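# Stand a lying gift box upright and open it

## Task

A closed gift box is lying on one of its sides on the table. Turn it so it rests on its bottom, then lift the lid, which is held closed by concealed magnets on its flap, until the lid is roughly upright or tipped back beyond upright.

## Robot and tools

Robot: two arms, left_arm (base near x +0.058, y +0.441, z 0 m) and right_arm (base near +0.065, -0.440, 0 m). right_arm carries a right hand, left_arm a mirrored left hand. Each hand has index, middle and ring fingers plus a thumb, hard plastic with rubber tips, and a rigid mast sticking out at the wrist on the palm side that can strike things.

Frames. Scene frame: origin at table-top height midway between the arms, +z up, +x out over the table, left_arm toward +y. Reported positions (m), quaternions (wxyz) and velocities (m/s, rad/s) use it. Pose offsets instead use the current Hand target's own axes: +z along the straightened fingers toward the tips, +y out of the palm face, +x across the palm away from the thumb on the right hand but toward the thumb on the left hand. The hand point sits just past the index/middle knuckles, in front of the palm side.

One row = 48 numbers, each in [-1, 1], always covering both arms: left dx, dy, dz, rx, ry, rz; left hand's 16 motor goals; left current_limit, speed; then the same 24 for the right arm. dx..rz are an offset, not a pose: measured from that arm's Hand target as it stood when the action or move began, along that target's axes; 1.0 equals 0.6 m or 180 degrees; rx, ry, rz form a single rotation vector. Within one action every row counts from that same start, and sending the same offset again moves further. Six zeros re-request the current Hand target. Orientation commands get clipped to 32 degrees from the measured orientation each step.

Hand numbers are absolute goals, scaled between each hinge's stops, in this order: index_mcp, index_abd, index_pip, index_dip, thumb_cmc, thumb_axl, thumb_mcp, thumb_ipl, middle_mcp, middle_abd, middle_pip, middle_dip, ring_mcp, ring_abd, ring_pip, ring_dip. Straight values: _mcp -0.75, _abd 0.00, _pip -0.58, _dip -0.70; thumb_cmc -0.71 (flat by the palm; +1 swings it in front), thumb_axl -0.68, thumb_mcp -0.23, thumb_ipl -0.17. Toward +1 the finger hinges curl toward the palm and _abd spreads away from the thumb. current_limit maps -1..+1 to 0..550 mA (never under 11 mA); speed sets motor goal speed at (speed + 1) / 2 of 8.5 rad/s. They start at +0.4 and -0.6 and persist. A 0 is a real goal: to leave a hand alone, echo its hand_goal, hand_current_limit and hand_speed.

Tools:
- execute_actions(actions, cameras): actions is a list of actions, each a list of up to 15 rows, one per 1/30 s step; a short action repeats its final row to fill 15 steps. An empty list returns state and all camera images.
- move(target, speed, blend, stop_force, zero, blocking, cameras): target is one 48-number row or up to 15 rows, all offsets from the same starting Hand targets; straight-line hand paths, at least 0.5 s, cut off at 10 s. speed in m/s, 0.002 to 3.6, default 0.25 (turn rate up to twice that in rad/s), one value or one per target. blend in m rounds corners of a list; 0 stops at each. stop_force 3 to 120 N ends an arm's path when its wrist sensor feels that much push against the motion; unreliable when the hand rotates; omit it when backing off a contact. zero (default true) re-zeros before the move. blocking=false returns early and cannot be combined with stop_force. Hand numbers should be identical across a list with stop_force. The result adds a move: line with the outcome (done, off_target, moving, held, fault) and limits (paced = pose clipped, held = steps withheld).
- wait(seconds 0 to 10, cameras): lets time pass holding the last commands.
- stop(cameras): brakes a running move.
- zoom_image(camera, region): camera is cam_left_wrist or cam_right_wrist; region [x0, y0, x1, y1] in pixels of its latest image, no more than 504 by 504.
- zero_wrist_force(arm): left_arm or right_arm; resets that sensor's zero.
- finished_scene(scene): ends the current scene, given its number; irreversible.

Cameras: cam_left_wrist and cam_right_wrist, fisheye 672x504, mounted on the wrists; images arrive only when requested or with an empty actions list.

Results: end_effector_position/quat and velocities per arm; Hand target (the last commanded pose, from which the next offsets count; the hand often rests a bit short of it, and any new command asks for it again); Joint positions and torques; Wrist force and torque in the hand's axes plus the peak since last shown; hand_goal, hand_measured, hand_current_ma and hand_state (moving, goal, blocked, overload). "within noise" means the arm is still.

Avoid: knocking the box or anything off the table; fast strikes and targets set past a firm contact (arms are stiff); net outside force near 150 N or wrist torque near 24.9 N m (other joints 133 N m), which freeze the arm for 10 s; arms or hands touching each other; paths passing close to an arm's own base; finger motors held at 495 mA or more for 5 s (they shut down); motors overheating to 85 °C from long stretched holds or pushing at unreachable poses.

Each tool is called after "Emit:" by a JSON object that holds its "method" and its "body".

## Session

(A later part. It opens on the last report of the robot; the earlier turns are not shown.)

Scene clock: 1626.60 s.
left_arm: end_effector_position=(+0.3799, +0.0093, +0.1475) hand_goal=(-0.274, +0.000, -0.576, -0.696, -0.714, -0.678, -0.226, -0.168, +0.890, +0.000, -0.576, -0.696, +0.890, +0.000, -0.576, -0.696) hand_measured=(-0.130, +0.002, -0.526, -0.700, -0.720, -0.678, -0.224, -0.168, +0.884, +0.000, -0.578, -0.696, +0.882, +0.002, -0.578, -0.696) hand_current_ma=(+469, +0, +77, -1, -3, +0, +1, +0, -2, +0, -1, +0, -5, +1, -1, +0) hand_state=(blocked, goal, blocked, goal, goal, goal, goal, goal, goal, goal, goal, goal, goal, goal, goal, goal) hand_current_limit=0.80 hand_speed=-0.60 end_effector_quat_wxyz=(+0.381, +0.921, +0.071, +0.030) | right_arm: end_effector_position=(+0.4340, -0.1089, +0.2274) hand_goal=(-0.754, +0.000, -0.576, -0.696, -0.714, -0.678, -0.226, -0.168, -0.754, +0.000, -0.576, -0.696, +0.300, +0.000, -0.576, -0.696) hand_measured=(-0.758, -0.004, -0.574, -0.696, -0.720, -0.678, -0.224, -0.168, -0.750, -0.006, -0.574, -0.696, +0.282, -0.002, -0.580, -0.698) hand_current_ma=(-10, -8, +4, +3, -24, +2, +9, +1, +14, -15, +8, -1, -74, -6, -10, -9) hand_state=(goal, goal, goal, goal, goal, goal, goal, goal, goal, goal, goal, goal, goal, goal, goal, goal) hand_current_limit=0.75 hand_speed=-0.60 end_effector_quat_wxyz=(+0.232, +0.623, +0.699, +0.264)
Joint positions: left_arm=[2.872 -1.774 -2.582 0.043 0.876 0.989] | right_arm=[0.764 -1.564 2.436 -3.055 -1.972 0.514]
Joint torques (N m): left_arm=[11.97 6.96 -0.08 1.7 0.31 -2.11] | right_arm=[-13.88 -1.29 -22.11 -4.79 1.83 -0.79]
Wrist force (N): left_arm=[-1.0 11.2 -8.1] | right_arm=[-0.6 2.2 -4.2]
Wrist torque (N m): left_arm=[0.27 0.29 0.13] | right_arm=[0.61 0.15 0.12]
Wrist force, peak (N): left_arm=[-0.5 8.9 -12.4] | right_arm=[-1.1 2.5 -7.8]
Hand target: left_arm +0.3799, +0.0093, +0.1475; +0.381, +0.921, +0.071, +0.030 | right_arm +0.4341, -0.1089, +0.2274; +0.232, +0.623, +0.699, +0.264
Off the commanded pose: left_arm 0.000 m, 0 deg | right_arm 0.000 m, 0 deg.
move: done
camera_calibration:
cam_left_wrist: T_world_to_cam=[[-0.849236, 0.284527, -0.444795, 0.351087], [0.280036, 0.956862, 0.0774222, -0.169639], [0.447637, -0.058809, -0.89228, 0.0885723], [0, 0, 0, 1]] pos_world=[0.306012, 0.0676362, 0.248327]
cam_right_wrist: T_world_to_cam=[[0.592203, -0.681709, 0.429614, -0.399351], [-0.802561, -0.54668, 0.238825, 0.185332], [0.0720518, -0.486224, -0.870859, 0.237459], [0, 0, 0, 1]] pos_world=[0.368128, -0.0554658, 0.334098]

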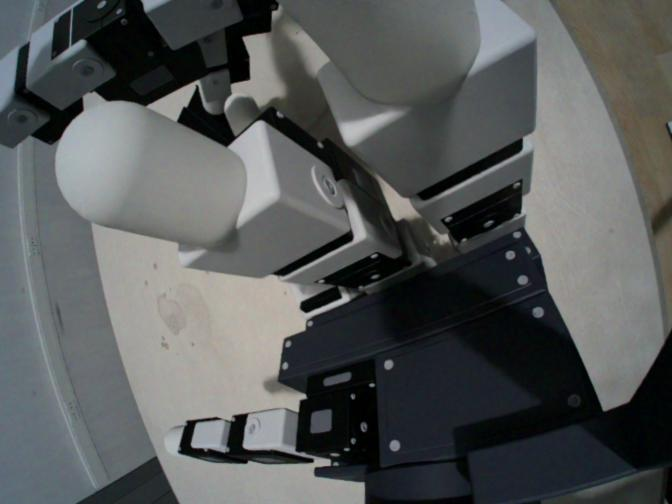

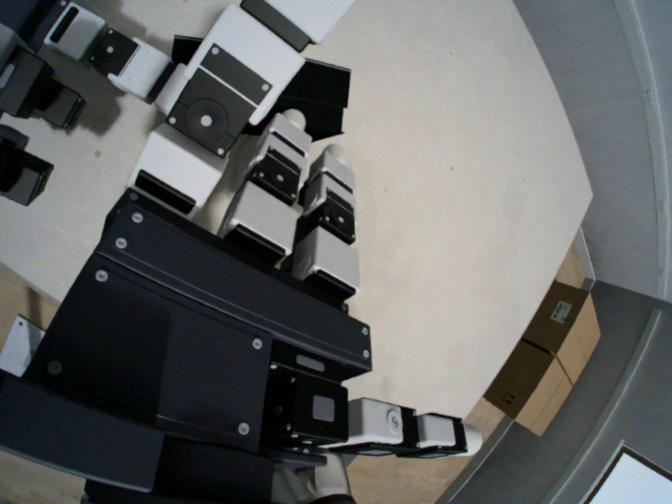

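Emit:
{"method": "move", "body": {"target": [[0,0,0,0,0,0,-0.274,0,-0.576,-0.696,-0.714,-0.678,-0.226,-0.168,0.89,0,-0.576,-0.696,0.89,0,-0.576,-0.696,0.8,-0.6,0,-0.01,-0.0954,0,0,0,-0.754,0,-0.576,-0.696,-0.714,-0.678,-0.226,-0.168,-0.754,0,-0.576,-0.696,0.3,0,-0.576,-0.696,0.75,-0.6],[0,0.12,-0.12,0,0,0,-0.274,0,-0.576,-0.696,-0.714,-0.678,-0.226,-0.168,0.89,0,-0.576,-0.696,0.89,0,-0.576,-0.696,0.8,-0.6,0,-0.01,-0.0954,0,0,0,-0.754,0,-0.576,-0.696,-0.714,-0.678,-0.226,-0.168,-0.754,0,-0.576,-0.696,-0.754,0,-0.576,-0.696,0.75,-0.6],[0,-0.05,-0.29,0,0,0,-0.754,0,-0.576,-0.696,-0.714,-0.678,-0.226,-0.168,-0.754,0,-0.576,-0.696,-0.754,0,-0.576,-0.696,0.8,-0.6,0,-0.01,-0.0954,0,0,0,-0.754,0,-0.576,-0.696,-0.714,-0.678,-0.226,-0.168,-0.754,0,-0.576,-0.696,-0.754,0,-0.576,-0.696,0.75,-0.6]], "speed": [0.05,0.1,0.15], "cameras": ["all"]}}

Emit:
{"method": "zoom_image", "body": {"camera": "cam_right_wrist", "region": [150, 0, 450, 190]}}

Scene clock: 1700.43 s.
left_arm: end_effector_position=(+0.3577, +0.1517, +0.2494) hand_goal=(-0.754, +0.000, -0.576, -0.696, -0.714, -0.678, -0.226, -0.168, -0.754, +0.000, -0.576, -0.696, -0.754, +0.000, -0.576, -0.696) hand_measured=(-0.758, +0.002, -0.582, -0.700, -0.720, -0.678, -0.224, -0.168, -0.758, +0.000, -0.578, -0.696, -0.758, +0.002, -0.578, -0.696) hand_current_ma=(-1, +1, -2, -1, -3, +0, +1, +0, -1, +0, -1, +0, -1, +1, -1, +0) hand_state=(goal, goal, goal, goal, goal, goal, goal, goal, goal, goal, goal, goal, goal, goal, goal, goal) hand_current_limit=0.80 hand_speed=-0.60 end_effector_quat_wxyz=(+0.381, +0.921, +0.071, +0.030) | right_arm: end_effector_position=(+0.3922, -0.1140, +0.2665) hand_goal=(-0.754, +0.000, -0.576, -0.696, -0.714, -0.678, -0.226, -0.168, -0.754, +0.000, -0.576, -0.696, -0.754, +0.000, -0.576, -0.696) hand_measured=(-0.758, -0.004, -0.574, -0.696, -0.720, -0.678, -0.224, -0.168, -0.756, -0.004, -0.574, -0.696, -0.756, +0.000, -0.576, -0.694) hand_current_ma=(-11, -8, +3, +3, -24, +2, +9, +1, -9, -8, +3, +0, -9, +0, +3, +7) hand_state=(goal, goal, goal, goal, goal, goal, goal, goal, goal, goal, goal, goal, goal, goal, goal, goal) hand_current_limit=0.75 hand_speed=-0.60 end_effector_quat_wxyz=(+0.232, +0.623, +0.699, +0.264)
Joint positions: left_arm=[3.415 -0.948 -2.573 -1.298 0.792 1.723] | right_arm=[0.845 -1.732 2.434 -2.854 -2.018 0.588]
Joint torques (N m): left_arm=[14.18 2.1 30.8 0.16 -0.71 2.01] | right_arm=[6.53 0.4 -13.24 -2.14 1.47 -0.09]
Wrist force (N): left_arm=[-0.9 -0.1 -0.5] | right_arm=[0.0 1.2 -0.5]
Wrist torque (N m): left_arm=[0.25 0.02 -0.19] | right_arm=[0.30 0.00 0.05]
Wrist force, peak (N): left_arm=[-1.3 11.1 -8.6] | right_arm=[-0.1 4.0 -4.0]
Hand target: left_arm +0.3577, +0.1517, +0.2494; +0.381, +0.921, +0.071, +0.030 | right_arm +0.3922, -0.1140, +0.2665; +0.232, +0.623, +0.699, +0.264
Off the commanded pose: left_arm 0.000 m, 0 deg | right_arm 0.000 m, 0 deg.
move: done
camera_calibration:
cam_left_wrist: T_world_to_cam=[[-0.849236, 0.284527, -0.444795, 0.336957], [0.280036, 0.956862, 0.0774222, -0.307541], [0.447637, -0.058809, -0.89228, 0.197852], [0, 0, 0, 1]] pos_world=[0.283712, 0.210036, 0.350227]
cam_right_wrist: T_world_to_cam=[[0.592203, -0.681709, 0.429614, -0.394856], [-0.802561, -0.54668, 0.238825, 0.139555], [0.0720518, -0.486224, -0.870859, 0.272136], [0, 0, 0, 1]] pos_world=[0.326228, -0.0605658, 0.373298]

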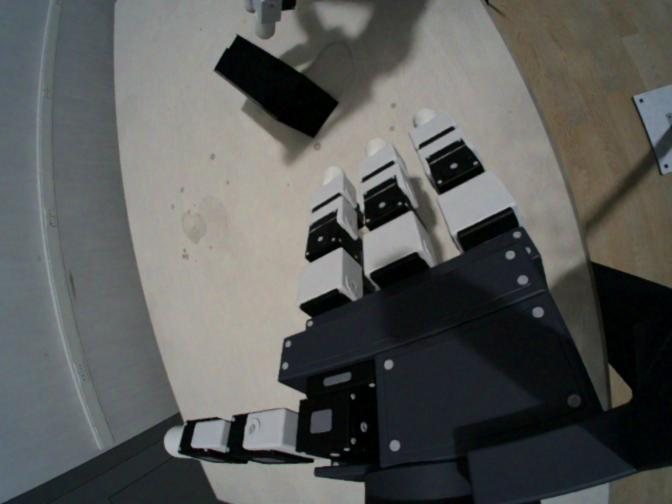

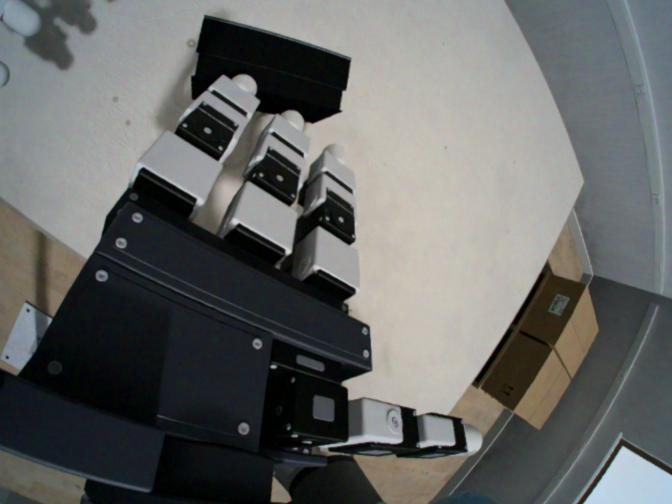

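Scaled by 1.680 from the camera's 672x504 image, which has a finer 960x720 frame.

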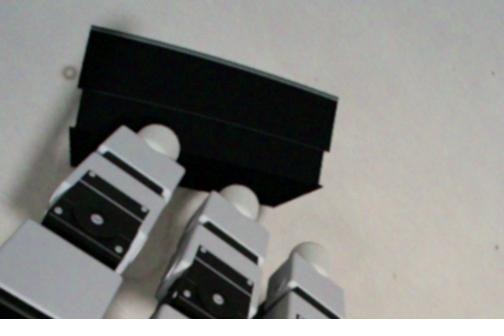

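Emit:
{"method": "move", "body": {"target": [[0.3085,0.167,-0.023,0.2684,0.0855,-0.649,-0.754,0,-0.576,-0.696,-0.714,-0.678,-0.226,-0.168,-0.754,0,0.88,0.61,-0.754,0,-0.576,-0.696,0.8,-0.6,0,0,0,0,0,0,-0.754,0,-0.576,-0.696,-0.714,-0.678,-0.226,-0.168,-0.754,0,-0.576,-0.696,-0.754,0,-0.576,-0.696,0.75,-0.6],[0.3085,0.167,-0.023,0.2684,0.0855,-0.649,-0.754,0,-0.576,-0.696,-0.714,-0.678,-0.226,-0.168,-0.754,0,0.88,0.61,-0.754,0,-0.576,-0.696,0.8,-0.6,0.0177,0.0297,0.0347,0.0006,0.0877,-0.1004,0.3,0,-0.576,-0.696,-0.714,-0.678,-0.226,-0.168,-0.754,0,-0.576,-0.696,0.3,0,-0.576,-0.696,0.75,-0.6],[0.247,0.1085,0.2625,0.2684,0.0855,-0.649,-0.754,0,-0.576,-0.696,-0.714,-0.678,-0.226,-0.168,-0.754,0,0.88,0.61,-0.754,0,-0.576,-0.696,0.8,-0.6,0.0177,0.0297,0.0347,0.0006,0.0877,-0.1004,0.3,0,-0.576,-0.696,-0.714,-0.678,-0.226,-0.168,-0.754,0,-0.576,-0.696,0.3,0,-0.576,-0.696,0.75,-0.6]], "speed": [0.5,0.1,0.1], "cameras": ["all"]}}

Emit:
{"method": "zoom_image", "body": {"camera": "cam_right_wrist", "region": [150, 0, 450, 190]}}

Scene clock: 1753.97 s.
left_arm: end_effector_position=(+0.5284, +0.0192, +0.1842) hand_goal=(-0.754, +0.000, -0.576, -0.696, -0.714, -0.678, -0.226, -0.168, -0.754, +0.000, +0.880, +0.610, -0.754, +0.000, -0.576, -0.696) hand_measured=(-0.750, +0.002, -0.578, -0.698, -0.712, -0.678, -0.224, -0.168, -0.754, +0.000, +0.874, +0.608, -0.750, +0.002, -0.578, -0.696) hand_current_ma=(+1, +0, +0, -1, +0, +0, +1, +0, +0, +0, -3, -1, +1, +0, +0, +0) hand_state=(goal, goal, goal, goal, goal, goal, goal, goal, goal, goal, goal, goal, goal, goal, goal, goal) hand_current_limit=0.80 hand_speed=-0.60 end_effector_quat_wxyz=(-0.128, +0.476, +0.840, -0.225) | right_arm: end_effector_position=(+0.4179, -0.1002, +0.2626) hand_goal=(+0.300, +0.000, -0.576, -0.696, -0.714, -0.678, -0.226, -0.168, -0.754, +0.000, -0.576, -0.696, +0.300, +0.000, -0.576, -0.696) hand_measured=(+0.278, -0.004, -0.576, -0.696, -0.720, -0.678, -0.224, -0.168, -0.756, -0.004, -0.574, -0.696, +0.282, +0.000, -0.576, -0.694) hand_current_ma=(-91, -8, +0, +3, -24, +2, +9, +1, -9, -8, +3, +0, -74, +0, +0, +7) hand_state=(blocked, goal, goal, goal, goal, goal, goal, goal, goal, goal, goal, goal, goal, goal, goal, goal) hand_current_limit=0.75 hand_speed=-0.60 end_effector_quat_wxyz=(+0.172, +0.464, +0.813, +0.306)
Joint positions: left_arm=[2.672 -2 -1.386 -1.62 1.131 -0.954] | right_arm=[0.546 -1.824 2.548 -3.012 -1.57 0.006]
Joint torques (N m): left_arm=[-14.17 31.04 17.83 3.63 -2.56 -1.73] | right_arm=[-13.28 -18.96 -13.46 -0.8 2.18 -0.85]
Wrist force (N): left_arm=[1.3 0.1 0.2] | right_arm=[-0.1 1.5 -0.4]
Wrist torque (N m): left_arm=[-0.03 -0.15 0.18] | right_arm=[0.38 0.05 0.14]
Wrist force, peak (N): left_arm=[1.7 0.0 -0.1] | right_arm=[0.2 1.6 -0.6]
Hand target: left_arm +0.5284, +0.0191, +0.1840; -0.128, +0.476, +0.840, -0.225 | right_arm +0.4179, -0.1002, +0.2626; +0.172, +0.464, +0.813, +0.306
Off the commanded pose: left_arm 0.000 m, 0 deg | right_arm 0.000 m, 0 deg.
move: done
camera_calibration:
cam_left_wrist: T_world_to_cam=[[-0.0516557, -0.958051, 0.281906, -0.0408381], [-0.355202, 0.281449, 0.891413, -0.0247952], [-0.933361, -0.054087, -0.35484, 0.686047], [0, 0, 0, 1]] pos_world=[0.629412, 0.00495981, 0.277052]
cam_right_wrist: T_world_to_cam=[[0.818342, -0.381893, 0.429505, -0.463416], [-0.510789, -0.825839, 0.238923, 0.0187601], [0.263459, -0.414907, -0.870886, 0.200762], [0, 0, 0, 1]] pos_world=[0.335923, -0.0781848, 0.369398]

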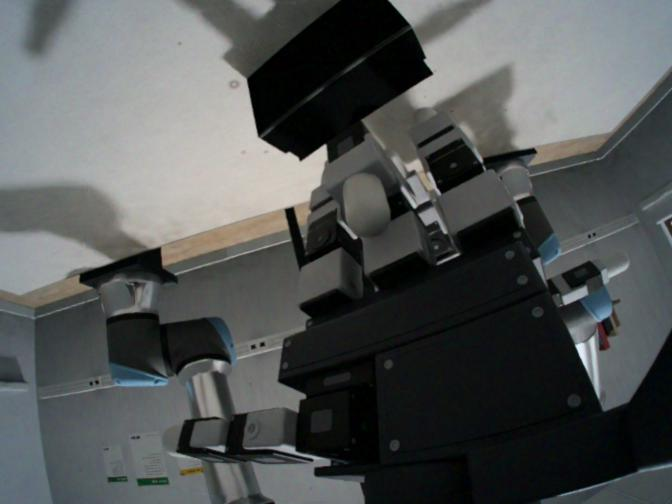

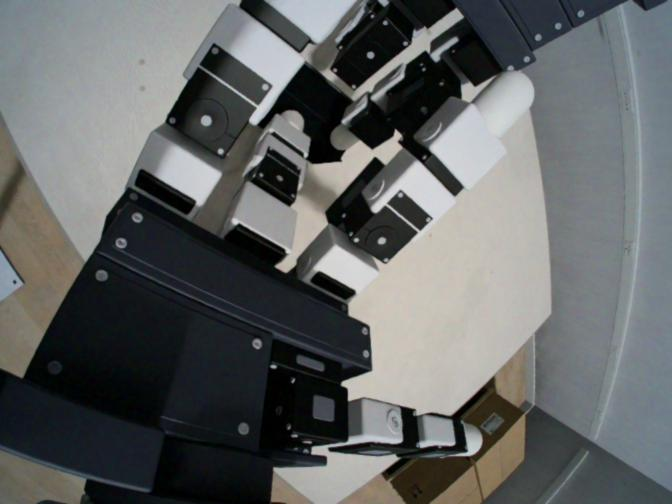

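Scaled by 1.680 from the camera's 672x504 image, which has a finer 960x720 frame.

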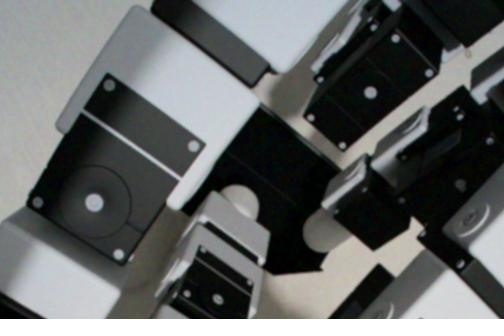

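Emit:
{"method": "move", "body": {"target": [[0,0.0333,0.0577,0,0,0,-0.754,0,-0.576,-0.696,-0.714,-0.678,-0.226,-0.168,-0.754,0,0.88,0.61,-0.754,0,-0.576,-0.696,0.8,-0.6,0,0,0,0,0,0,0.3,0,-0.576,-0.696,-0.714,-0.678,-0.226,-0.168,-0.754,0,-0.576,-0.696,0.3,0,-0.576,-0.696,0.75,-0.6]], "speed": 0.012, "stop_force": 14, "cameras": ["cam_left_wrist"]}}

Emit:
{"method": "zoom_image", "body": {"camera": "cam_left_wrist", "region": [230, 0, 480, 180]}}

Scene clock: 1764.73 s.
left_arm: end_effector_position=(+0.5284, +0.0191, +0.1440) hand_goal=(-0.754, +0.000, -0.576, -0.696, -0.714, -0.678, -0.226, -0.168, -0.754, +0.000, +0.880, +0.610, -0.754, +0.000, -0.576, -0.696) hand_measured=(-0.814, +0.002, -0.616, -0.718, -0.712, -0.678, -0.224, -0.168, -0.754, +0.000, +0.874, +0.608, -0.812, +0.002, -0.620, -0.718) hand_current_ma=(-113, +0, -52, -22, +0, +0, +1, +0, +0, +0, -3, -1, -107, +0, -63, -22) hand_state=(blocked, goal, blocked, blocked, goal, goal, goal, goal, goal, goal, goal, goal, blocked, goal, blocked, blocked) hand_current_limit=0.80 hand_speed=-0.60 end_effector_quat_wxyz=(-0.128, +0.476, +0.840, -0.225) | right_arm: end_effector_position=(+0.4179, -0.1002, +0.2626) hand_goal=(+0.300, +0.000, -0.576, -0.696, -0.714, -0.678, -0.226, -0.168, -0.754, +0.000, -0.576, -0.696, +0.300, +0.000, -0.576, -0.696) hand_measured=(+0.278, -0.004, -0.576, -0.696, -0.720, -0.678, -0.224, -0.168, -0.756, -0.004, -0.574, -0.696, +0.282, +0.000, -0.576, -0.694) hand_current_ma=(-91, -8, +0, +3, -24, +2, +9, +1, -9, -8, +3, +0, -74, +0, +0, +7) hand_state=(blocked, goal, goal, goal, goal, goal, goal, goal, goal, goal, goal, goal, goal, goal, goal, goal) hand_current_limit=0.75 hand_speed=-0.60 end_effector_quat_wxyz=(+0.172, +0.464, +0.813, +0.306)
Joint positions: left_arm=[2.672 -2.027 -1.452 -1.527 1.131 -0.954] | right_arm=[0.546 -1.824 2.548 -3.012 -1.57 0.006]
Joint torques (N m): left_arm=[10.86 25.76 12.67 3.63 0.62 0.76] | right_arm=[-13.27 -10 -14.18 -0.72 2.31 -0.81]
Wrist force (N): left_arm=[1.1 -7.3 -8.9] | right_arm=[0.1 1.3 -0.5]
Wrist torque (N m): left_arm=[1.32 -0.35 0.34] | right_arm=[0.37 0.02 0.15]
Wrist force, peak (N): left_arm=[1.1 -7.5 -8.9] | right_arm=[0.2 1.6 -0.5]
Hand target: left_arm +0.5284, +0.0191, +0.1440; -0.128, +0.476, +0.840, -0.225 | right_arm +0.4179, -0.1002, +0.2626; +0.172, +0.464, +0.813, +0.306
Off the commanded pose: left_arm 0.000 m, 0 deg | right_arm 0.000 m, 0 deg.
move: done
camera_calibration:
cam_left_wrist: T_world_to_cam=[[-0.0516654, -0.958043, 0.281931, -0.0296293], [-0.355201, 0.281476, 0.891405, 0.0109795], [-0.933361, -0.0540873, -0.35484, 0.671812], [0, 0, 0, 1]] pos_world=[0.629412, 0.00485989, 0.236952]
Images, in order (width x height): cam_left_wrist 672x504.

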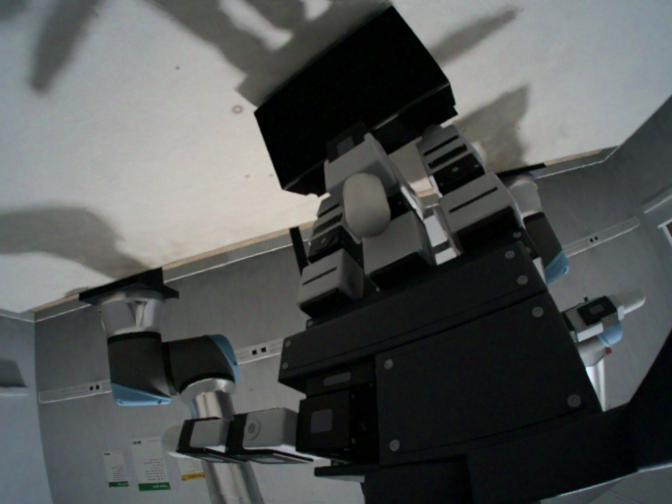

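Scaled by 2.016 from the camera's 672x504 image, which has a finer 960x720 frame.

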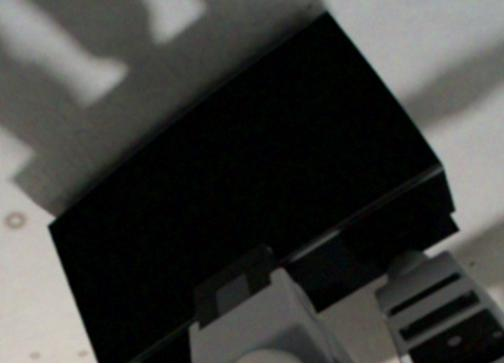

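Emit:
{"method": "move", "body": {"target": [[0,0,0,0,0,0,-0.754,0,-0.576,-0.696,-0.714,-0.678,-0.226,-0.168,-0.754,0,0.88,0.61,-0.754,0,-0.576,-0.696,0.8,-0.6,0,-0.034,0.0389,0,0,0,0.3,0,-0.576,-0.696,-0.714,-0.678,-0.226,-0.168,-0.754,0,-0.576,-0.696,0.3,0,-0.576,-0.696,0.75,-0.6]], "speed": 0.03, "stop_force": 4}}

Emit:
{"method": "move", "body": {"target": [[0,0,0,0,0,0,-0.754,0,-0.576,-0.696,-0.714,-0.678,-0.226,-0.168,-0.754,0,0.88,0.61,-0.754,0,-0.576,-0.696,0.8,-0.6,0,0.0565,0.0494,0,0,0,0.3,0,-0.576,-0.696,-0.714,-0.678,-0.226,-0.168,-0.754,0,-0.576,-0.696,0.3,0,-0.576,-0.696,0.75,-0.6]], "speed": 0.012, "stop_force": 12, "cameras": ["all"]}}

Emit:
{"method": "zoom_image", "body": {"camera": "cam_left_wrist", "region": [230, 0, 480, 180]}}

Emit:
{"method": "zoom_image", "body": {"camera": "cam_right_wrist", "region": [200, 20, 400, 190]}}

Scene clock: 1779.73 s.
left_arm: end_effector_position=(+0.5284, +0.0191, +0.1440) hand_goal=(-0.754, +0.000, -0.576, -0.696, -0.714, -0.678, -0.226, -0.168, -0.754, +0.000, +0.880, +0.610, -0.754, +0.000, -0.576, -0.696) hand_measured=(-0.814, +0.002, -0.616, -0.718, -0.712, -0.678, -0.224, -0.168, -0.754, +0.000, +0.874, +0.608, -0.812, +0.002, -0.620, -0.718) hand_current_ma=(-113, +0, -52, -22, +0, +0, +1, +0, +0, +0, -3, -1, -107, +0, -63, -22) hand_state=(blocked, goal, blocked, blocked, goal, goal, goal, goal, goal, goal, goal, goal, blocked, goal, blocked, blocked) hand_current_limit=0.80 hand_speed=-0.60 end_effector_quat_wxyz=(-0.128, +0.476, +0.840, -0.225) | right_arm: end_effector_position=(+0.4178, -0.1001, +0.2316) hand_goal=(+0.300, +0.000, -0.576, -0.696, -0.714, -0.678, -0.226, -0.168, -0.754, +0.000, -0.576, -0.696, +0.300, +0.000, -0.576, -0.696) hand_measured=(+0.278, -0.004, -0.576, -0.696, -0.720, -0.678, -0.224, -0.168, -0.756, -0.004, -0.574, -0.696, +0.282, +0.000, -0.576, -0.694) hand_current_ma=(-91, -8, +0, +3, -24, +2, +9, +1, -9, -8, +3, +0, -74, +0, +0, +7) hand_state=(blocked, goal, goal, goal, goal, goal, goal, goal, goal, goal, goal, goal, goal, goal, goal, goal) hand_current_limit=0.75 hand_speed=-0.60 end_effector_quat_wxyz=(+0.172, +0.464, +0.813, +0.306)
Joint positions: left_arm=[2.672 -2.027 -1.452 -1.527 1.131 -0.955] | right_arm=[0.546 -1.727 2.595 -3.156 -1.57 0.006]
Joint torques (N m): left_arm=[10.82 26.46 12.42 3.64 2.26 -1.53] | right_arm=[11.27 4.23 -10.81 -5.28 -2.25 1.82]
Wrist force (N): left_arm=[1.0 -7.3 -8.8] | right_arm=[0.0 1.4 -0.4]
Wrist torque (N m): left_arm=[1.31 -0.33 0.33] | right_arm=[0.37 0.03 0.11]
Wrist force, peak (N): left_arm=[1.3 -7.6 -8.8] | right_arm=[0.2 1.7 -0.6]
Hand target: left_arm +0.5284, +0.0191, +0.1440; -0.128, +0.476, +0.840, -0.225 | right_arm +0.4178, -0.1001, +0.2316; +0.172, +0.464, +0.813, +0.306
Off the commanded pose: left_arm 0.000 m, 0 deg | right_arm 0.000 m, 0 deg.
move: done

Scene clock: 1782.43 s.
left_arm: end_effector_position=(+0.5284, +0.0191, +0.1440) hand_goal=(-0.754, +0.000, -0.576, -0.696, -0.714, -0.678, -0.226, -0.168, -0.754, +0.000, +0.880, +0.610, -0.754, +0.000, -0.576, -0.696) hand_measured=(-0.814, +0.000, -0.616, -0.714, -0.712, -0.678, -0.224, -0.168, -0.754, +0.000, +0.874, +0.608, -0.812, +0.000, -0.620, -0.714) hand_current_ma=(-113, +0, -52, -15, +0, +0, +1, +0, +0, +0, -3, -1, -107, +0, -63, -15) hand_state=(blocked, goal, blocked, goal, goal, goal, goal, goal, goal, goal, goal, goal, blocked, goal, blocked, goal) hand_current_limit=0.80 hand_speed=-0.60 end_effector_quat_wxyz=(-0.128, +0.476, +0.841, -0.225) | right_arm: end_effector_position=(+0.4340, -0.0905, +0.2317) hand_goal=(+0.300, +0.000, -0.576, -0.696, -0.714, -0.678, -0.226, -0.168, -0.754, +0.000, -0.576, -0.696, +0.300, +0.000, -0.576, -0.696) hand_measured=(+0.278, -0.002, -0.576, -0.696, -0.720, -0.678, -0.224, -0.168, -0.766, -0.004, -0.584, -0.700, +0.282, +0.000, -0.576, -0.694) hand_current_ma=(-91, -8, +0, +3, -24, +2, +9, +1, -43, -8, -26, -13, -73, +0, +0, +7) hand_state=(blocked, goal, goal, goal, goal, goal, goal, goal, goal, goal, goal, goal, goal, goal, goal, goal) hand_current_limit=0.75 hand_speed=-0.60 end_effector_quat_wxyz=(+0.172, +0.464, +0.813, +0.306)
Joint positions: left_arm=[2.672 -2.027 -1.452 -1.527 1.131 -0.955] | right_arm=[0.546 -1.675 2.553 -3.168 -1.57 0.006]
Joint torques (N m): left_arm=[-11.01 26.54 12.34 -2.2 -1.13 -1.55] | right_arm=[-7.5 -20.37 -9.16 1.02 1.58 -0.1]
Wrist force (N): left_arm=[1.2 -4.0 -27.3] | right_arm=[0.0 1.8 -17.4]
Wrist torque (N m): left_arm=[2.57 -0.72 0.27] | right_arm=[1.72 0.44 0.12]
Wrist force, peak (N): left_arm=[1.2 -2.8 -30.9] | right_arm=[0.0 1.7 -21.1]
Hand target: left_arm +0.5284, +0.0191, +0.1440; -0.128, +0.476, +0.840, -0.225 | right_arm +0.4340, -0.0905, +0.2317; +0.172, +0.464, +0.813, +0.306 (not the last commanded pose)
Off the commanded pose: left_arm 0.000 m, 0 deg | right_arm 0.026 m, 0 deg.
move: contact (right_arm)
camera_calibration:
cam_left_wrist: T_world_to_cam=[[-0.051591, -0.958048, 0.281925, -0.0295792], [-0.355312, 0.281438, 0.891373, 0.0110297], [-0.933323, -0.0541845, -0.354926, 0.671814], [0, 0, 0, 1]] pos_world=[0.629412, 0.00495945, 0.236952]
cam_right_wrist: T_world_to_cam=[[0.818245, -0.382015, 0.42958, -0.459572], [-0.510892, -0.82583, 0.238735, 0.0425015], [0.26356, -0.414813, -0.8709, 0.173524], [0, 0, 0, 1]] pos_world=[0.352023, -0.0684849, 0.338398]

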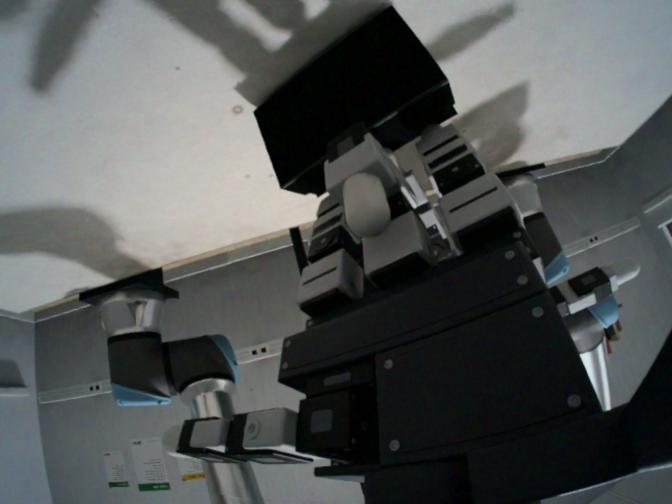

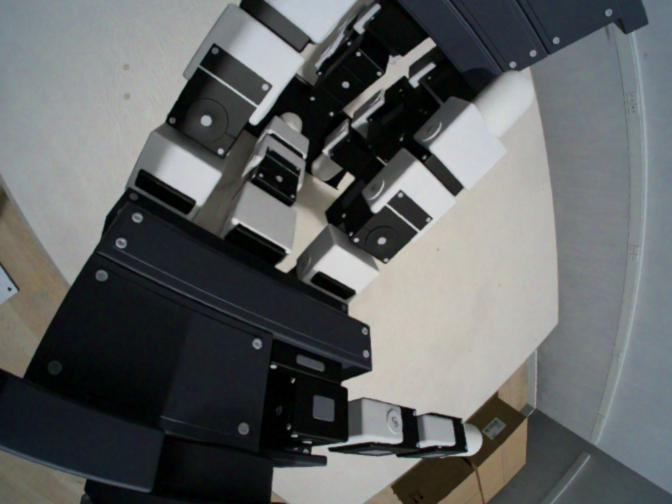

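Scaled by 2.016 from the camera's 672x504 image, which has a finer 960x720 frame.

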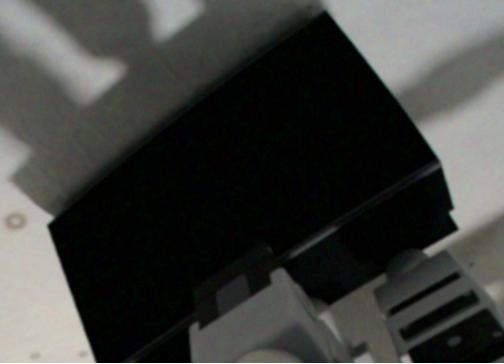

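Scaled by 2.520 from the camera's 672x504 image, which has a finer 960x720 frame.

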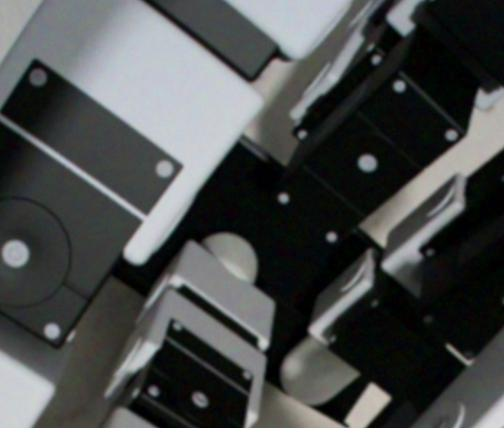

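Emit:
{"method": "move", "body": {"target": [[0,0,0,0,0,0,-0.754,0,-0.576,-0.696,-0.714,-0.678,-0.226,-0.168,-0.754,0,0.88,0.61,-0.754,0,-0.576,-0.696,0.8,-0.6,0,0.0377,0.0329,0,0,0,0.3,0,-0.576,-0.696,-0.714,-0.678,-0.226,-0.168,-0.754,0,-0.576,-0.696,0.3,0,-0.576,-0.696,0.75,-0.6]], "speed": 0.008, "stop_force": 20, "cameras": ["all"]}}

Emit:
{"method": "zoom_image", "body": {"camera": "cam_left_wrist", "region": [230, 0, 480, 180]}}

Emit:
{"method": "zoom_image", "body": {"camera": "cam_right_wrist", "region": [200, 20, 400, 190]}}

Scene clock: 1799.00 s.
left_arm: end_effector_position=(+0.5284, +0.0191, +0.1440) hand_goal=(-0.754, +0.000, -0.576, -0.696, -0.714, -0.678, -0.226, -0.168, -0.754, +0.000, +0.880, +0.610, -0.754, +0.000, -0.576, -0.696) hand_measured=(-0.814, -0.004, -0.614, -0.688, -0.712, -0.678, -0.224, -0.168, -0.754, +0.000, +0.874, +0.608, -0.812, -0.004, -0.616, -0.688) hand_current_ma=(-113, -1, -47, +4, +0, +0, +1, +0, +0, +0, -3, -1, -107, -1, -56, +3) hand_state=(blocked, goal, blocked, goal, goal, goal, goal, goal, goal, goal, goal, goal, blocked, goal, blocked, goal) hand_current_limit=0.80 hand_speed=-0.60 end_effector_quat_wxyz=(-0.128, +0.476, +0.840, -0.225) | right_arm: end_effector_position=(+0.4383, -0.0879, +0.2318) hand_goal=(+0.300, +0.000, -0.576, -0.696, -0.714, -0.678, -0.226, -0.168, -0.754, +0.000, -0.576, -0.696, +0.300, +0.000, -0.576, -0.696) hand_measured=(+0.278, -0.002, -0.576, -0.696, -0.720, -0.678, -0.224, -0.168, -0.766, -0.004, -0.598, -0.716, +0.282, +0.000, -0.576, -0.694) hand_current_ma=(-91, -8, +0, +3, -24, +2, +9, +1, -47, -8, -79, -77, -73, +0, +0, +7) hand_state=(blocked, goal, goal, goal, goal, goal, goal, goal, goal, goal, blocked, blocked, goal, goal, goal, goal) hand_current_limit=0.75 hand_speed=-0.60 end_effector_quat_wxyz=(+0.172, +0.464, +0.813, +0.306)
Joint positions: left_arm=[2.672 -2.027 -1.452 -1.527 1.131 -0.955] | right_arm=[0.546 -1.661 2.542 -3.17 -1.57 0.006]
Joint torques (N m): left_arm=[-20.35 -0.39 -15.73 -2.2 -1.26 -1.6] | right_arm=[-6.4 -9.45 -5.2 4.71 1.77 -0.27]
Wrist force (N): left_arm=[1.2 -1.7 -67.0] | right_arm=[0.1 3.6 -48.7]
Wrist torque (N m): left_arm=[5.72 -1.47 0.22] | right_arm=[4.19 1.12 0.18]
Wrist force, peak (N): left_arm=[1.3 -1.2 -69.2] | right_arm=[0.2 4.1 -51.8]
Hand target: left_arm +0.5284, +0.0191, +0.1440; -0.128, +0.476, +0.840, -0.225 | right_arm +0.4383, -0.0879, +0.2318; +0.172, +0.464, +0.813, +0.306 (not the last commanded pose)
Off the commanded pose: left_arm 0.000 m, 0 deg | right_arm 0.025 m, 0 deg.
move: contact (right_arm)
camera_calibration:
cam_left_wrist: T_world_to_cam=[[-0.0516918, -0.958044, 0.28192, -0.02961], [-0.355285, 0.281471, 0.891374, 0.0110398], [-0.933328, -0.0540851, -0.354928, 0.671812], [0, 0, 0, 1]] pos_world=[0.629412, 0.00485988, 0.236952]
cam_right_wrist: T_world_to_cam=[[0.818238, -0.381884, 0.42971, -0.46213], [-0.510789, -0.825926, 0.238625, 0.0466819], [0.263781, -0.414743, -0.870866, 0.173455], [0, 0, 0, 1]] pos_world=[0.356222, -0.0659849, 0.338498]

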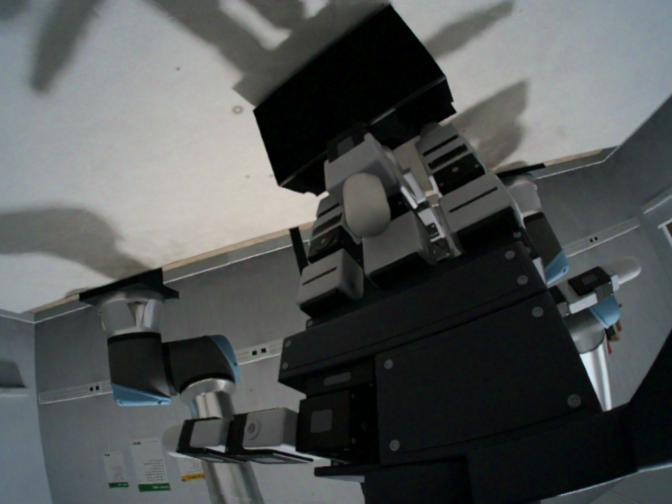

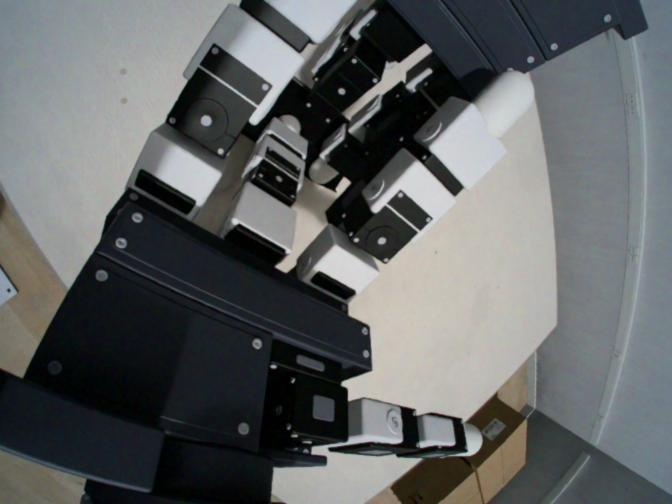

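Scaled by 2.016 from the camera's 672x504 image, which has a finer 960x720 frame.

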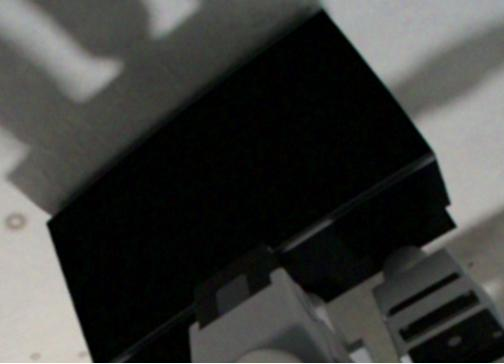

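Scaled by 2.520 from the camera's 672x504 image, which has a finer 960x720 frame.

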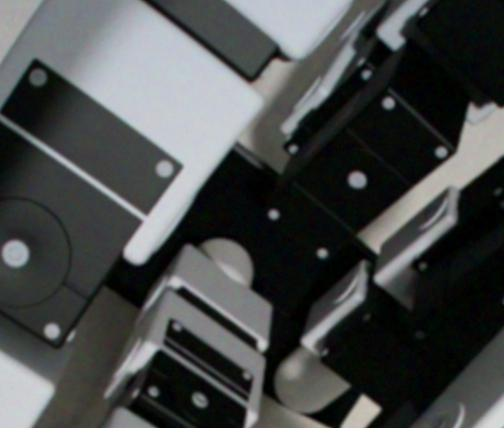

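Emit:
{"method": "move", "body": {"target": [[0,0,0,0,0,0,-0.754,0,-0.576,-0.696,-0.714,-0.678,-0.226,-0.168,-0.754,0,0.88,0.61,-0.754,0,-0.576,-0.696,0.8,-0.6,0,-0.0377,-0.0329,0,0,0,0.3,0,-0.576,-0.696,-0.714,-0.678,-0.226,-0.168,-0.754,0,-0.576,-0.696,0.3,0,-0.576,-0.696,0.75,-0.6]], "speed": 0.05, "cameras": ["all"]}}

Emit:
{"method": "zoom_image", "body": {"camera": "cam_right_wrist", "region": [200, 20, 400, 190]}}

Scene clock: 1806.80 s.
left_arm: end_effector_position=(+0.5284, +0.0191, +0.1440) hand_goal=(-0.754, +0.000, -0.576, -0.696, -0.714, -0.678, -0.226, -0.168, -0.754, +0.000, +0.880, +0.610, -0.754, +0.000, -0.576, -0.696) hand_measured=(-0.816, +0.002, -0.616, -0.718, -0.712, -0.678, -0.224, -0.168, -0.754, +0.000, +0.874, +0.608, -0.814, +0.002, -0.622, -0.718) hand_current_ma=(-120, +0, -54, -21, +0, +0, +1, +0, +0, +0, -3, -1, -115, +0, -65, -21) hand_state=(blocked, goal, blocked, blocked, goal, goal, goal, goal, goal, goal, goal, goal, blocked, goal, blocked, blocked) hand_current_limit=0.80 hand_speed=-0.60 end_effector_quat_wxyz=(-0.128, +0.476, +0.840, -0.225) | right_arm: end_effector_position=(+0.4126, -0.1032, +0.2317) hand_goal=(+0.300, +0.000, -0.576, -0.696, -0.714, -0.678, -0.226, -0.168, -0.754, +0.000, -0.576, -0.696, +0.300, +0.000, -0.576, -0.696) hand_measured=(+0.278, -0.002, -0.576, -0.696, -0.720, -0.678, -0.224, -0.168, -0.756, -0.002, -0.578, -0.698, +0.282, +0.000, -0.576, -0.694) hand_current_ma=(-91, -8, +0, +3, -24, +2, +9, +1, -9, -8, -5, -7, -73, +0, +0, +7) hand_state=(blocked, goal, goal, goal, goal, goal, goal, goal, goal, goal, goal, goal, goal, goal, goal, goal) hand_current_limit=0.75 hand_speed=-0.60 end_effector_quat_wxyz=(+0.172, +0.464, +0.813, +0.306)
Joint positions: left_arm=[2.672 -2.027 -1.452 -1.527 1.131 -0.955] | right_arm=[0.547 -1.745 2.608 -3.151 -1.571 0.006]
Joint torques (N m): left_arm=[6.13 39.25 26.98 3.66 2.71 -1.36] | right_arm=[-9.18 -24.81 -12.52 -0.96 1.81 -0.26]
Wrist force (N): left_arm=[1.1 -6.0 -7.3] | right_arm=[0.1 1.3 -0.5]
Wrist torque (N m): left_arm=[1.12 -0.30 0.30] | right_arm=[0.37 0.02 0.08]
Wrist force, peak (N): left_arm=[1.1 -2.0 -67.4] | right_arm=[0.0 3.6 -49.1]
Hand target: left_arm +0.5284, +0.0191, +0.1440; -0.128, +0.476, +0.840, -0.225 | right_arm +0.4125, -0.1033, +0.2317; +0.172, +0.464, +0.813, +0.306
Off the commanded pose: left_arm 0.000 m, 0 deg | right_arm 0.000 m, 0 deg.
move: done
camera_calibration:
cam_left_wrist: T_world_to_cam=[[-0.0516557, -0.958051, 0.281906, -0.0296295], [-0.355202, 0.281449, 0.891413, 0.0109786], [-0.933361, -0.054087, -0.35484, 0.671812], [0, 0, 0, 1]] pos_world=[0.629412, 0.00485981, 0.236952]
cam_right_wrist: T_world_to_cam=[[0.818216, -0.381852, 0.429782, -0.446877], [-0.510777, -0.825946, 0.23858, 0.021034], [0.263874, -0.414732, -0.870843, 0.173805], [0, 0, 0, 1]] pos_world=[0.330522, -0.0811849, 0.338398]

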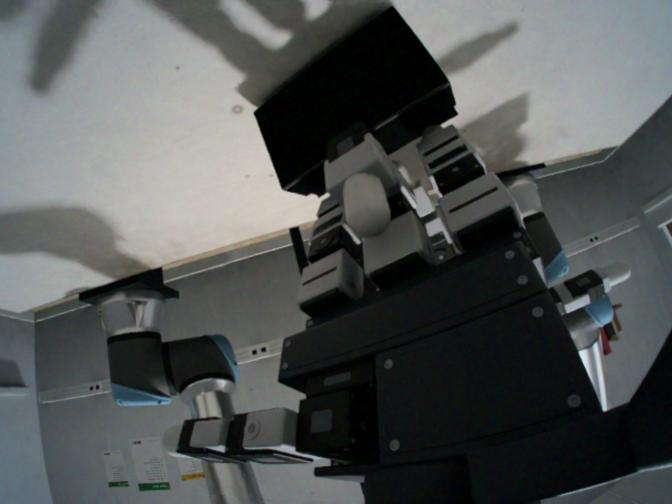

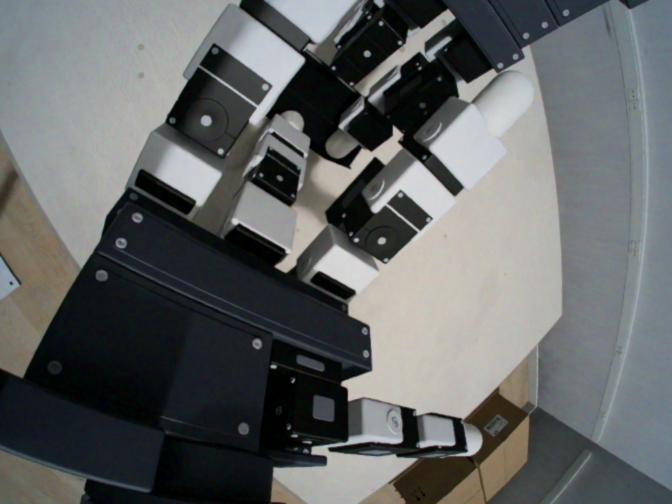

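Scaled by 2.520 from the camera's 672x504 image, which has a finer 960x720 frame.

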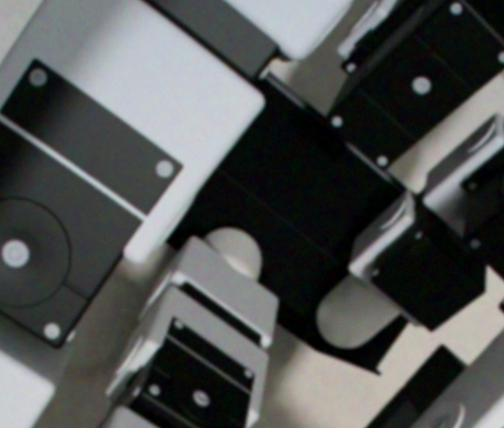

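Emit:
{"method": "move", "body": {"target": [[0,0,0,0,0,0,-0.754,0,-0.576,-0.696,-0.714,-0.678,-0.226,-0.168,-0.754,0,0.88,0.61,-0.754,0,-0.576,-0.696,0.8,-0.6,0,0.003,-0.0034,0,0,0,0.3,0,-0.576,-0.696,-0.714,-0.678,-0.226,-0.168,-0.754,0,-0.576,-0.696,0.3,0,-0.576,-0.696,0.75,-0.6]], "speed": 0.05}}

Emit:
{"method": "move", "body": {"target": [[0,0,0,0,0,0,-0.754,0,-0.576,-0.696,-0.714,-0.678,-0.226,-0.168,-0.754,0,0.88,0.61,-0.754,0,-0.576,-0.696,0.8,-0.6,0,0.0565,0.0494,0,0,0,0.3,0,-0.576,-0.696,-0.714,-0.678,-0.226,-0.168,-0.754,0,-0.576,-0.696,0.3,0,-0.576,-0.696,0.75,-0.6]], "speed": 0.012, "stop_force": 7, "cameras": ["all"]}}

Emit:
{"method": "zoom_image", "body": {"camera": "cam_right_wrist", "region": [200, 20, 400, 190]}}

Scene clock: 1835.10 s.
left_arm: end_effector_position=(+0.5284, +0.0191, +0.1440) hand_goal=(-0.754, +0.000, -0.576, -0.696, -0.714, -0.678, -0.226, -0.168, -0.754, +0.000, +0.880, +0.610, -0.754, +0.000, -0.576, -0.696) hand_measured=(-0.816, +0.002, -0.616, -0.718, -0.712, -0.678, -0.224, -0.168, -0.754, +0.000, +0.874, +0.608, -0.814, +0.002, -0.622, -0.718) hand_current_ma=(-120, +0, -54, -21, +0, +0, +1, +0, +0, +0, -3, -1, -115, +0, -65, -21) hand_state=(blocked, goal, blocked, blocked, goal, goal, goal, goal, goal, goal, goal, goal, blocked, goal, blocked, blocked) hand_current_limit=0.80 hand_speed=-0.60 end_effector_quat_wxyz=(-0.128, +0.476, +0.840, -0.225) | right_arm: end_effector_position=(+0.4125, -0.1033, +0.2344) hand_goal=(+0.300, +0.000, -0.576, -0.696, -0.714, -0.678, -0.226, -0.168, -0.754, +0.000, -0.576, -0.696, +0.300, +0.000, -0.576, -0.696) hand_measured=(+0.278, -0.002, -0.576, -0.696, -0.720, -0.678, -0.224, -0.168, -0.756, -0.002, -0.578, -0.698, +0.282, +0.000, -0.576, -0.694) hand_current_ma=(-91, -8, +0, +3, -24, +2, +9, +1, -9, -8, -5, -7, -73, +0, +0, +7) hand_state=(blocked, goal, goal, goal, goal, goal, goal, goal, goal, goal, goal, goal, goal, goal, goal, goal) hand_current_limit=0.75 hand_speed=-0.60 end_effector_quat_wxyz=(+0.172, +0.464, +0.813, +0.306)
Joint positions: left_arm=[2.672 -2.027 -1.452 -1.527 1.131 -0.955] | right_arm=[0.547 -1.755 2.604 -3.138 -1.57 0.006]
Joint torques (N m): left_arm=[11.18 38.61 26.84 3.72 2.5 -1.43] | right_arm=[-13.55 -23.23 -22.94 -0.83 1.98 -0.54]
Wrist force (N): left_arm=[1.2 -6.3 -7.4] | right_arm=[0.1 1.3 -0.5]
Wrist torque (N m): left_arm=[1.09 -0.32 0.32] | right_arm=[0.38 0.02 0.09]
Wrist force, peak (N): left_arm=[1.2 -6.2 -7.6] | right_arm=[0.3 1.6 -0.6]
Hand target: left_arm +0.5284, +0.0191, +0.1440; -0.128, +0.476, +0.840, -0.225 | right_arm +0.4125, -0.1033, +0.2345; +0.172, +0.464, +0.813, +0.306
Off the commanded pose: left_arm 0.000 m, 0 deg | right_arm 0.000 m, 0 deg.
move: done

Scene clock: 1838.97 s.
left_arm: end_effector_position=(+0.5284, +0.0191, +0.1440) hand_goal=(-0.754, +0.000, -0.576, -0.696, -0.714, -0.678, -0.226, -0.168, -0.754, +0.000, +0.880, +0.610, -0.754, +0.000, -0.576, -0.696) hand_measured=(-0.816, +0.000, -0.616, -0.716, -0.712, -0.678, -0.224, -0.168, -0.754, +0.000, +0.874, +0.608, -0.814, +0.000, -0.622, -0.714) hand_current_ma=(-119, +0, -54, -17, +0, +0, +1, +0, +0, +0, -3, -1, -113, +0, -65, -16) hand_state=(blocked, goal, blocked, goal, goal, goal, goal, goal, goal, goal, goal, goal, blocked, goal, blocked, goal) hand_current_limit=0.80 hand_speed=-0.60 end_effector_quat_wxyz=(-0.128, +0.476, +0.840, -0.225) | right_arm: end_effector_position=(+0.4409, -0.0864, +0.2345) hand_goal=(+0.300, +0.000, -0.576, -0.696, -0.714, -0.678, -0.226, -0.168, -0.754, +0.000, -0.576, -0.696, +0.300, +0.000, -0.576, -0.696) hand_measured=(+0.278, -0.002, -0.576, -0.696, -0.720, -0.678, -0.224, -0.168, -0.762, -0.002, -0.582, -0.702, +0.282, +0.000, -0.576, -0.694) hand_current_ma=(-91, -8, +0, +3, -24, +2, +9, +1, -27, -8, -23, -21, -73, +0, +0, +7) hand_state=(blocked, goal, goal, goal, goal, goal, goal, goal, goal, goal, goal, goal, goal, goal, goal, goal) hand_current_limit=0.75 hand_speed=-0.60 end_effector_quat_wxyz=(+0.172, +0.464, +0.813, +0.306)
Joint positions: left_arm=[2.672 -2.027 -1.452 -1.527 1.131 -0.955] | right_arm=[0.546 -1.662 2.532 -3.159 -1.57 0.006]
Joint torques (N m): left_arm=[-2.14 24.35 7.68 -1.79 -1.21 -1.39] | right_arm=[-7.32 -23.84 -9.56 0.39 0.76 -0.27]
Wrist force (N): left_arm=[0.9 -3.8 -19.1] | right_arm=[0.2 1.8 -11.1]
Wrist torque (N m): left_arm=[1.87 -0.56 0.25] | right_arm=[1.18 0.26 0.16]
Wrist force, peak (N): left_arm=[1.3 -2.9 -21.8] | right_arm=[-0.1 2.1 -13.5]
Hand target: left_arm +0.5284, +0.0191, +0.1440; -0.128, +0.476, +0.840, -0.225 | right_arm +0.4409, -0.0864, +0.2345; +0.172, +0.464, +0.813, +0.306 (not the last commanded pose)
Off the commanded pose: left_arm 0.000 m, 0 deg | right_arm 0.012 m, 0 deg.
move: contact (right_arm)
camera_calibration:
cam_left_wrist: T_world_to_cam=[[-0.0516007, -0.958041, 0.281949, -0.0295789], [-0.355311, 0.281464, 0.891365, 0.0110306], [-0.933323, -0.0541847, -0.354926, 0.671814], [0, 0, 0, 1]] pos_world=[0.629412, 0.00495953, 0.236952]
cam_right_wrist: T_world_to_cam=[[0.818175, -0.381988, 0.429739, -0.4648], [-0.510851, -0.825942, 0.238435, 0.0487726], [0.26386, -0.414614, -0.870904, 0.175777], [0, 0, 0, 1]] pos_world=[0.358822, -0.064385, 0.341198]

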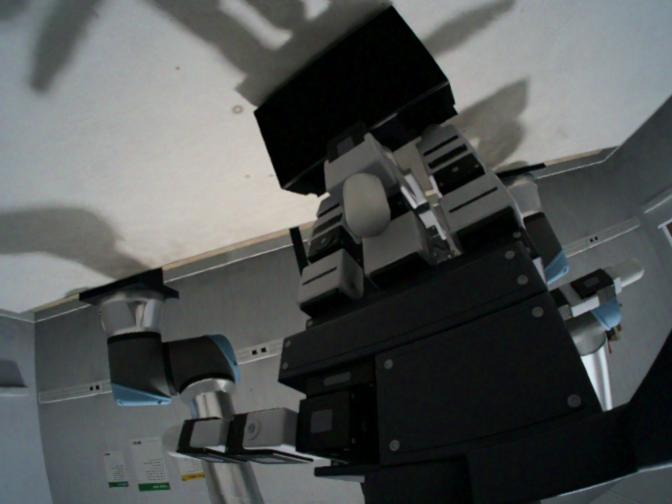

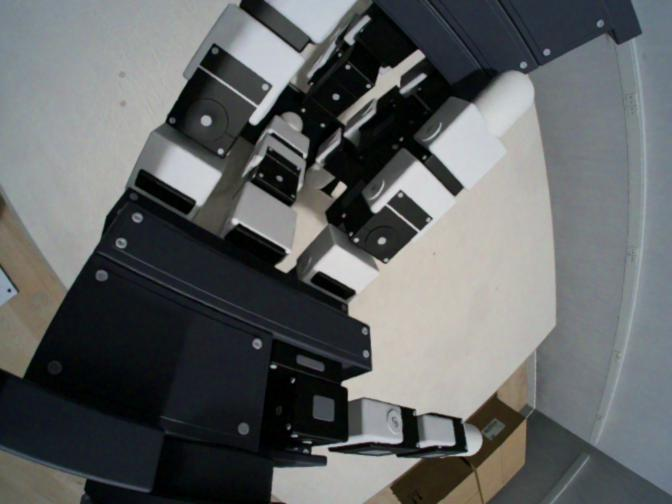

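Scaled by 2.520 from the camera's 672x504 image, which has a finer 960x720 frame.

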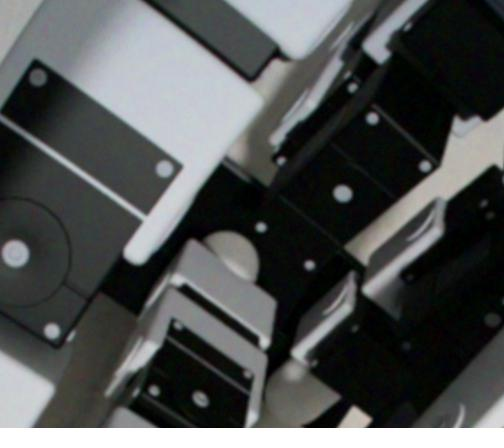

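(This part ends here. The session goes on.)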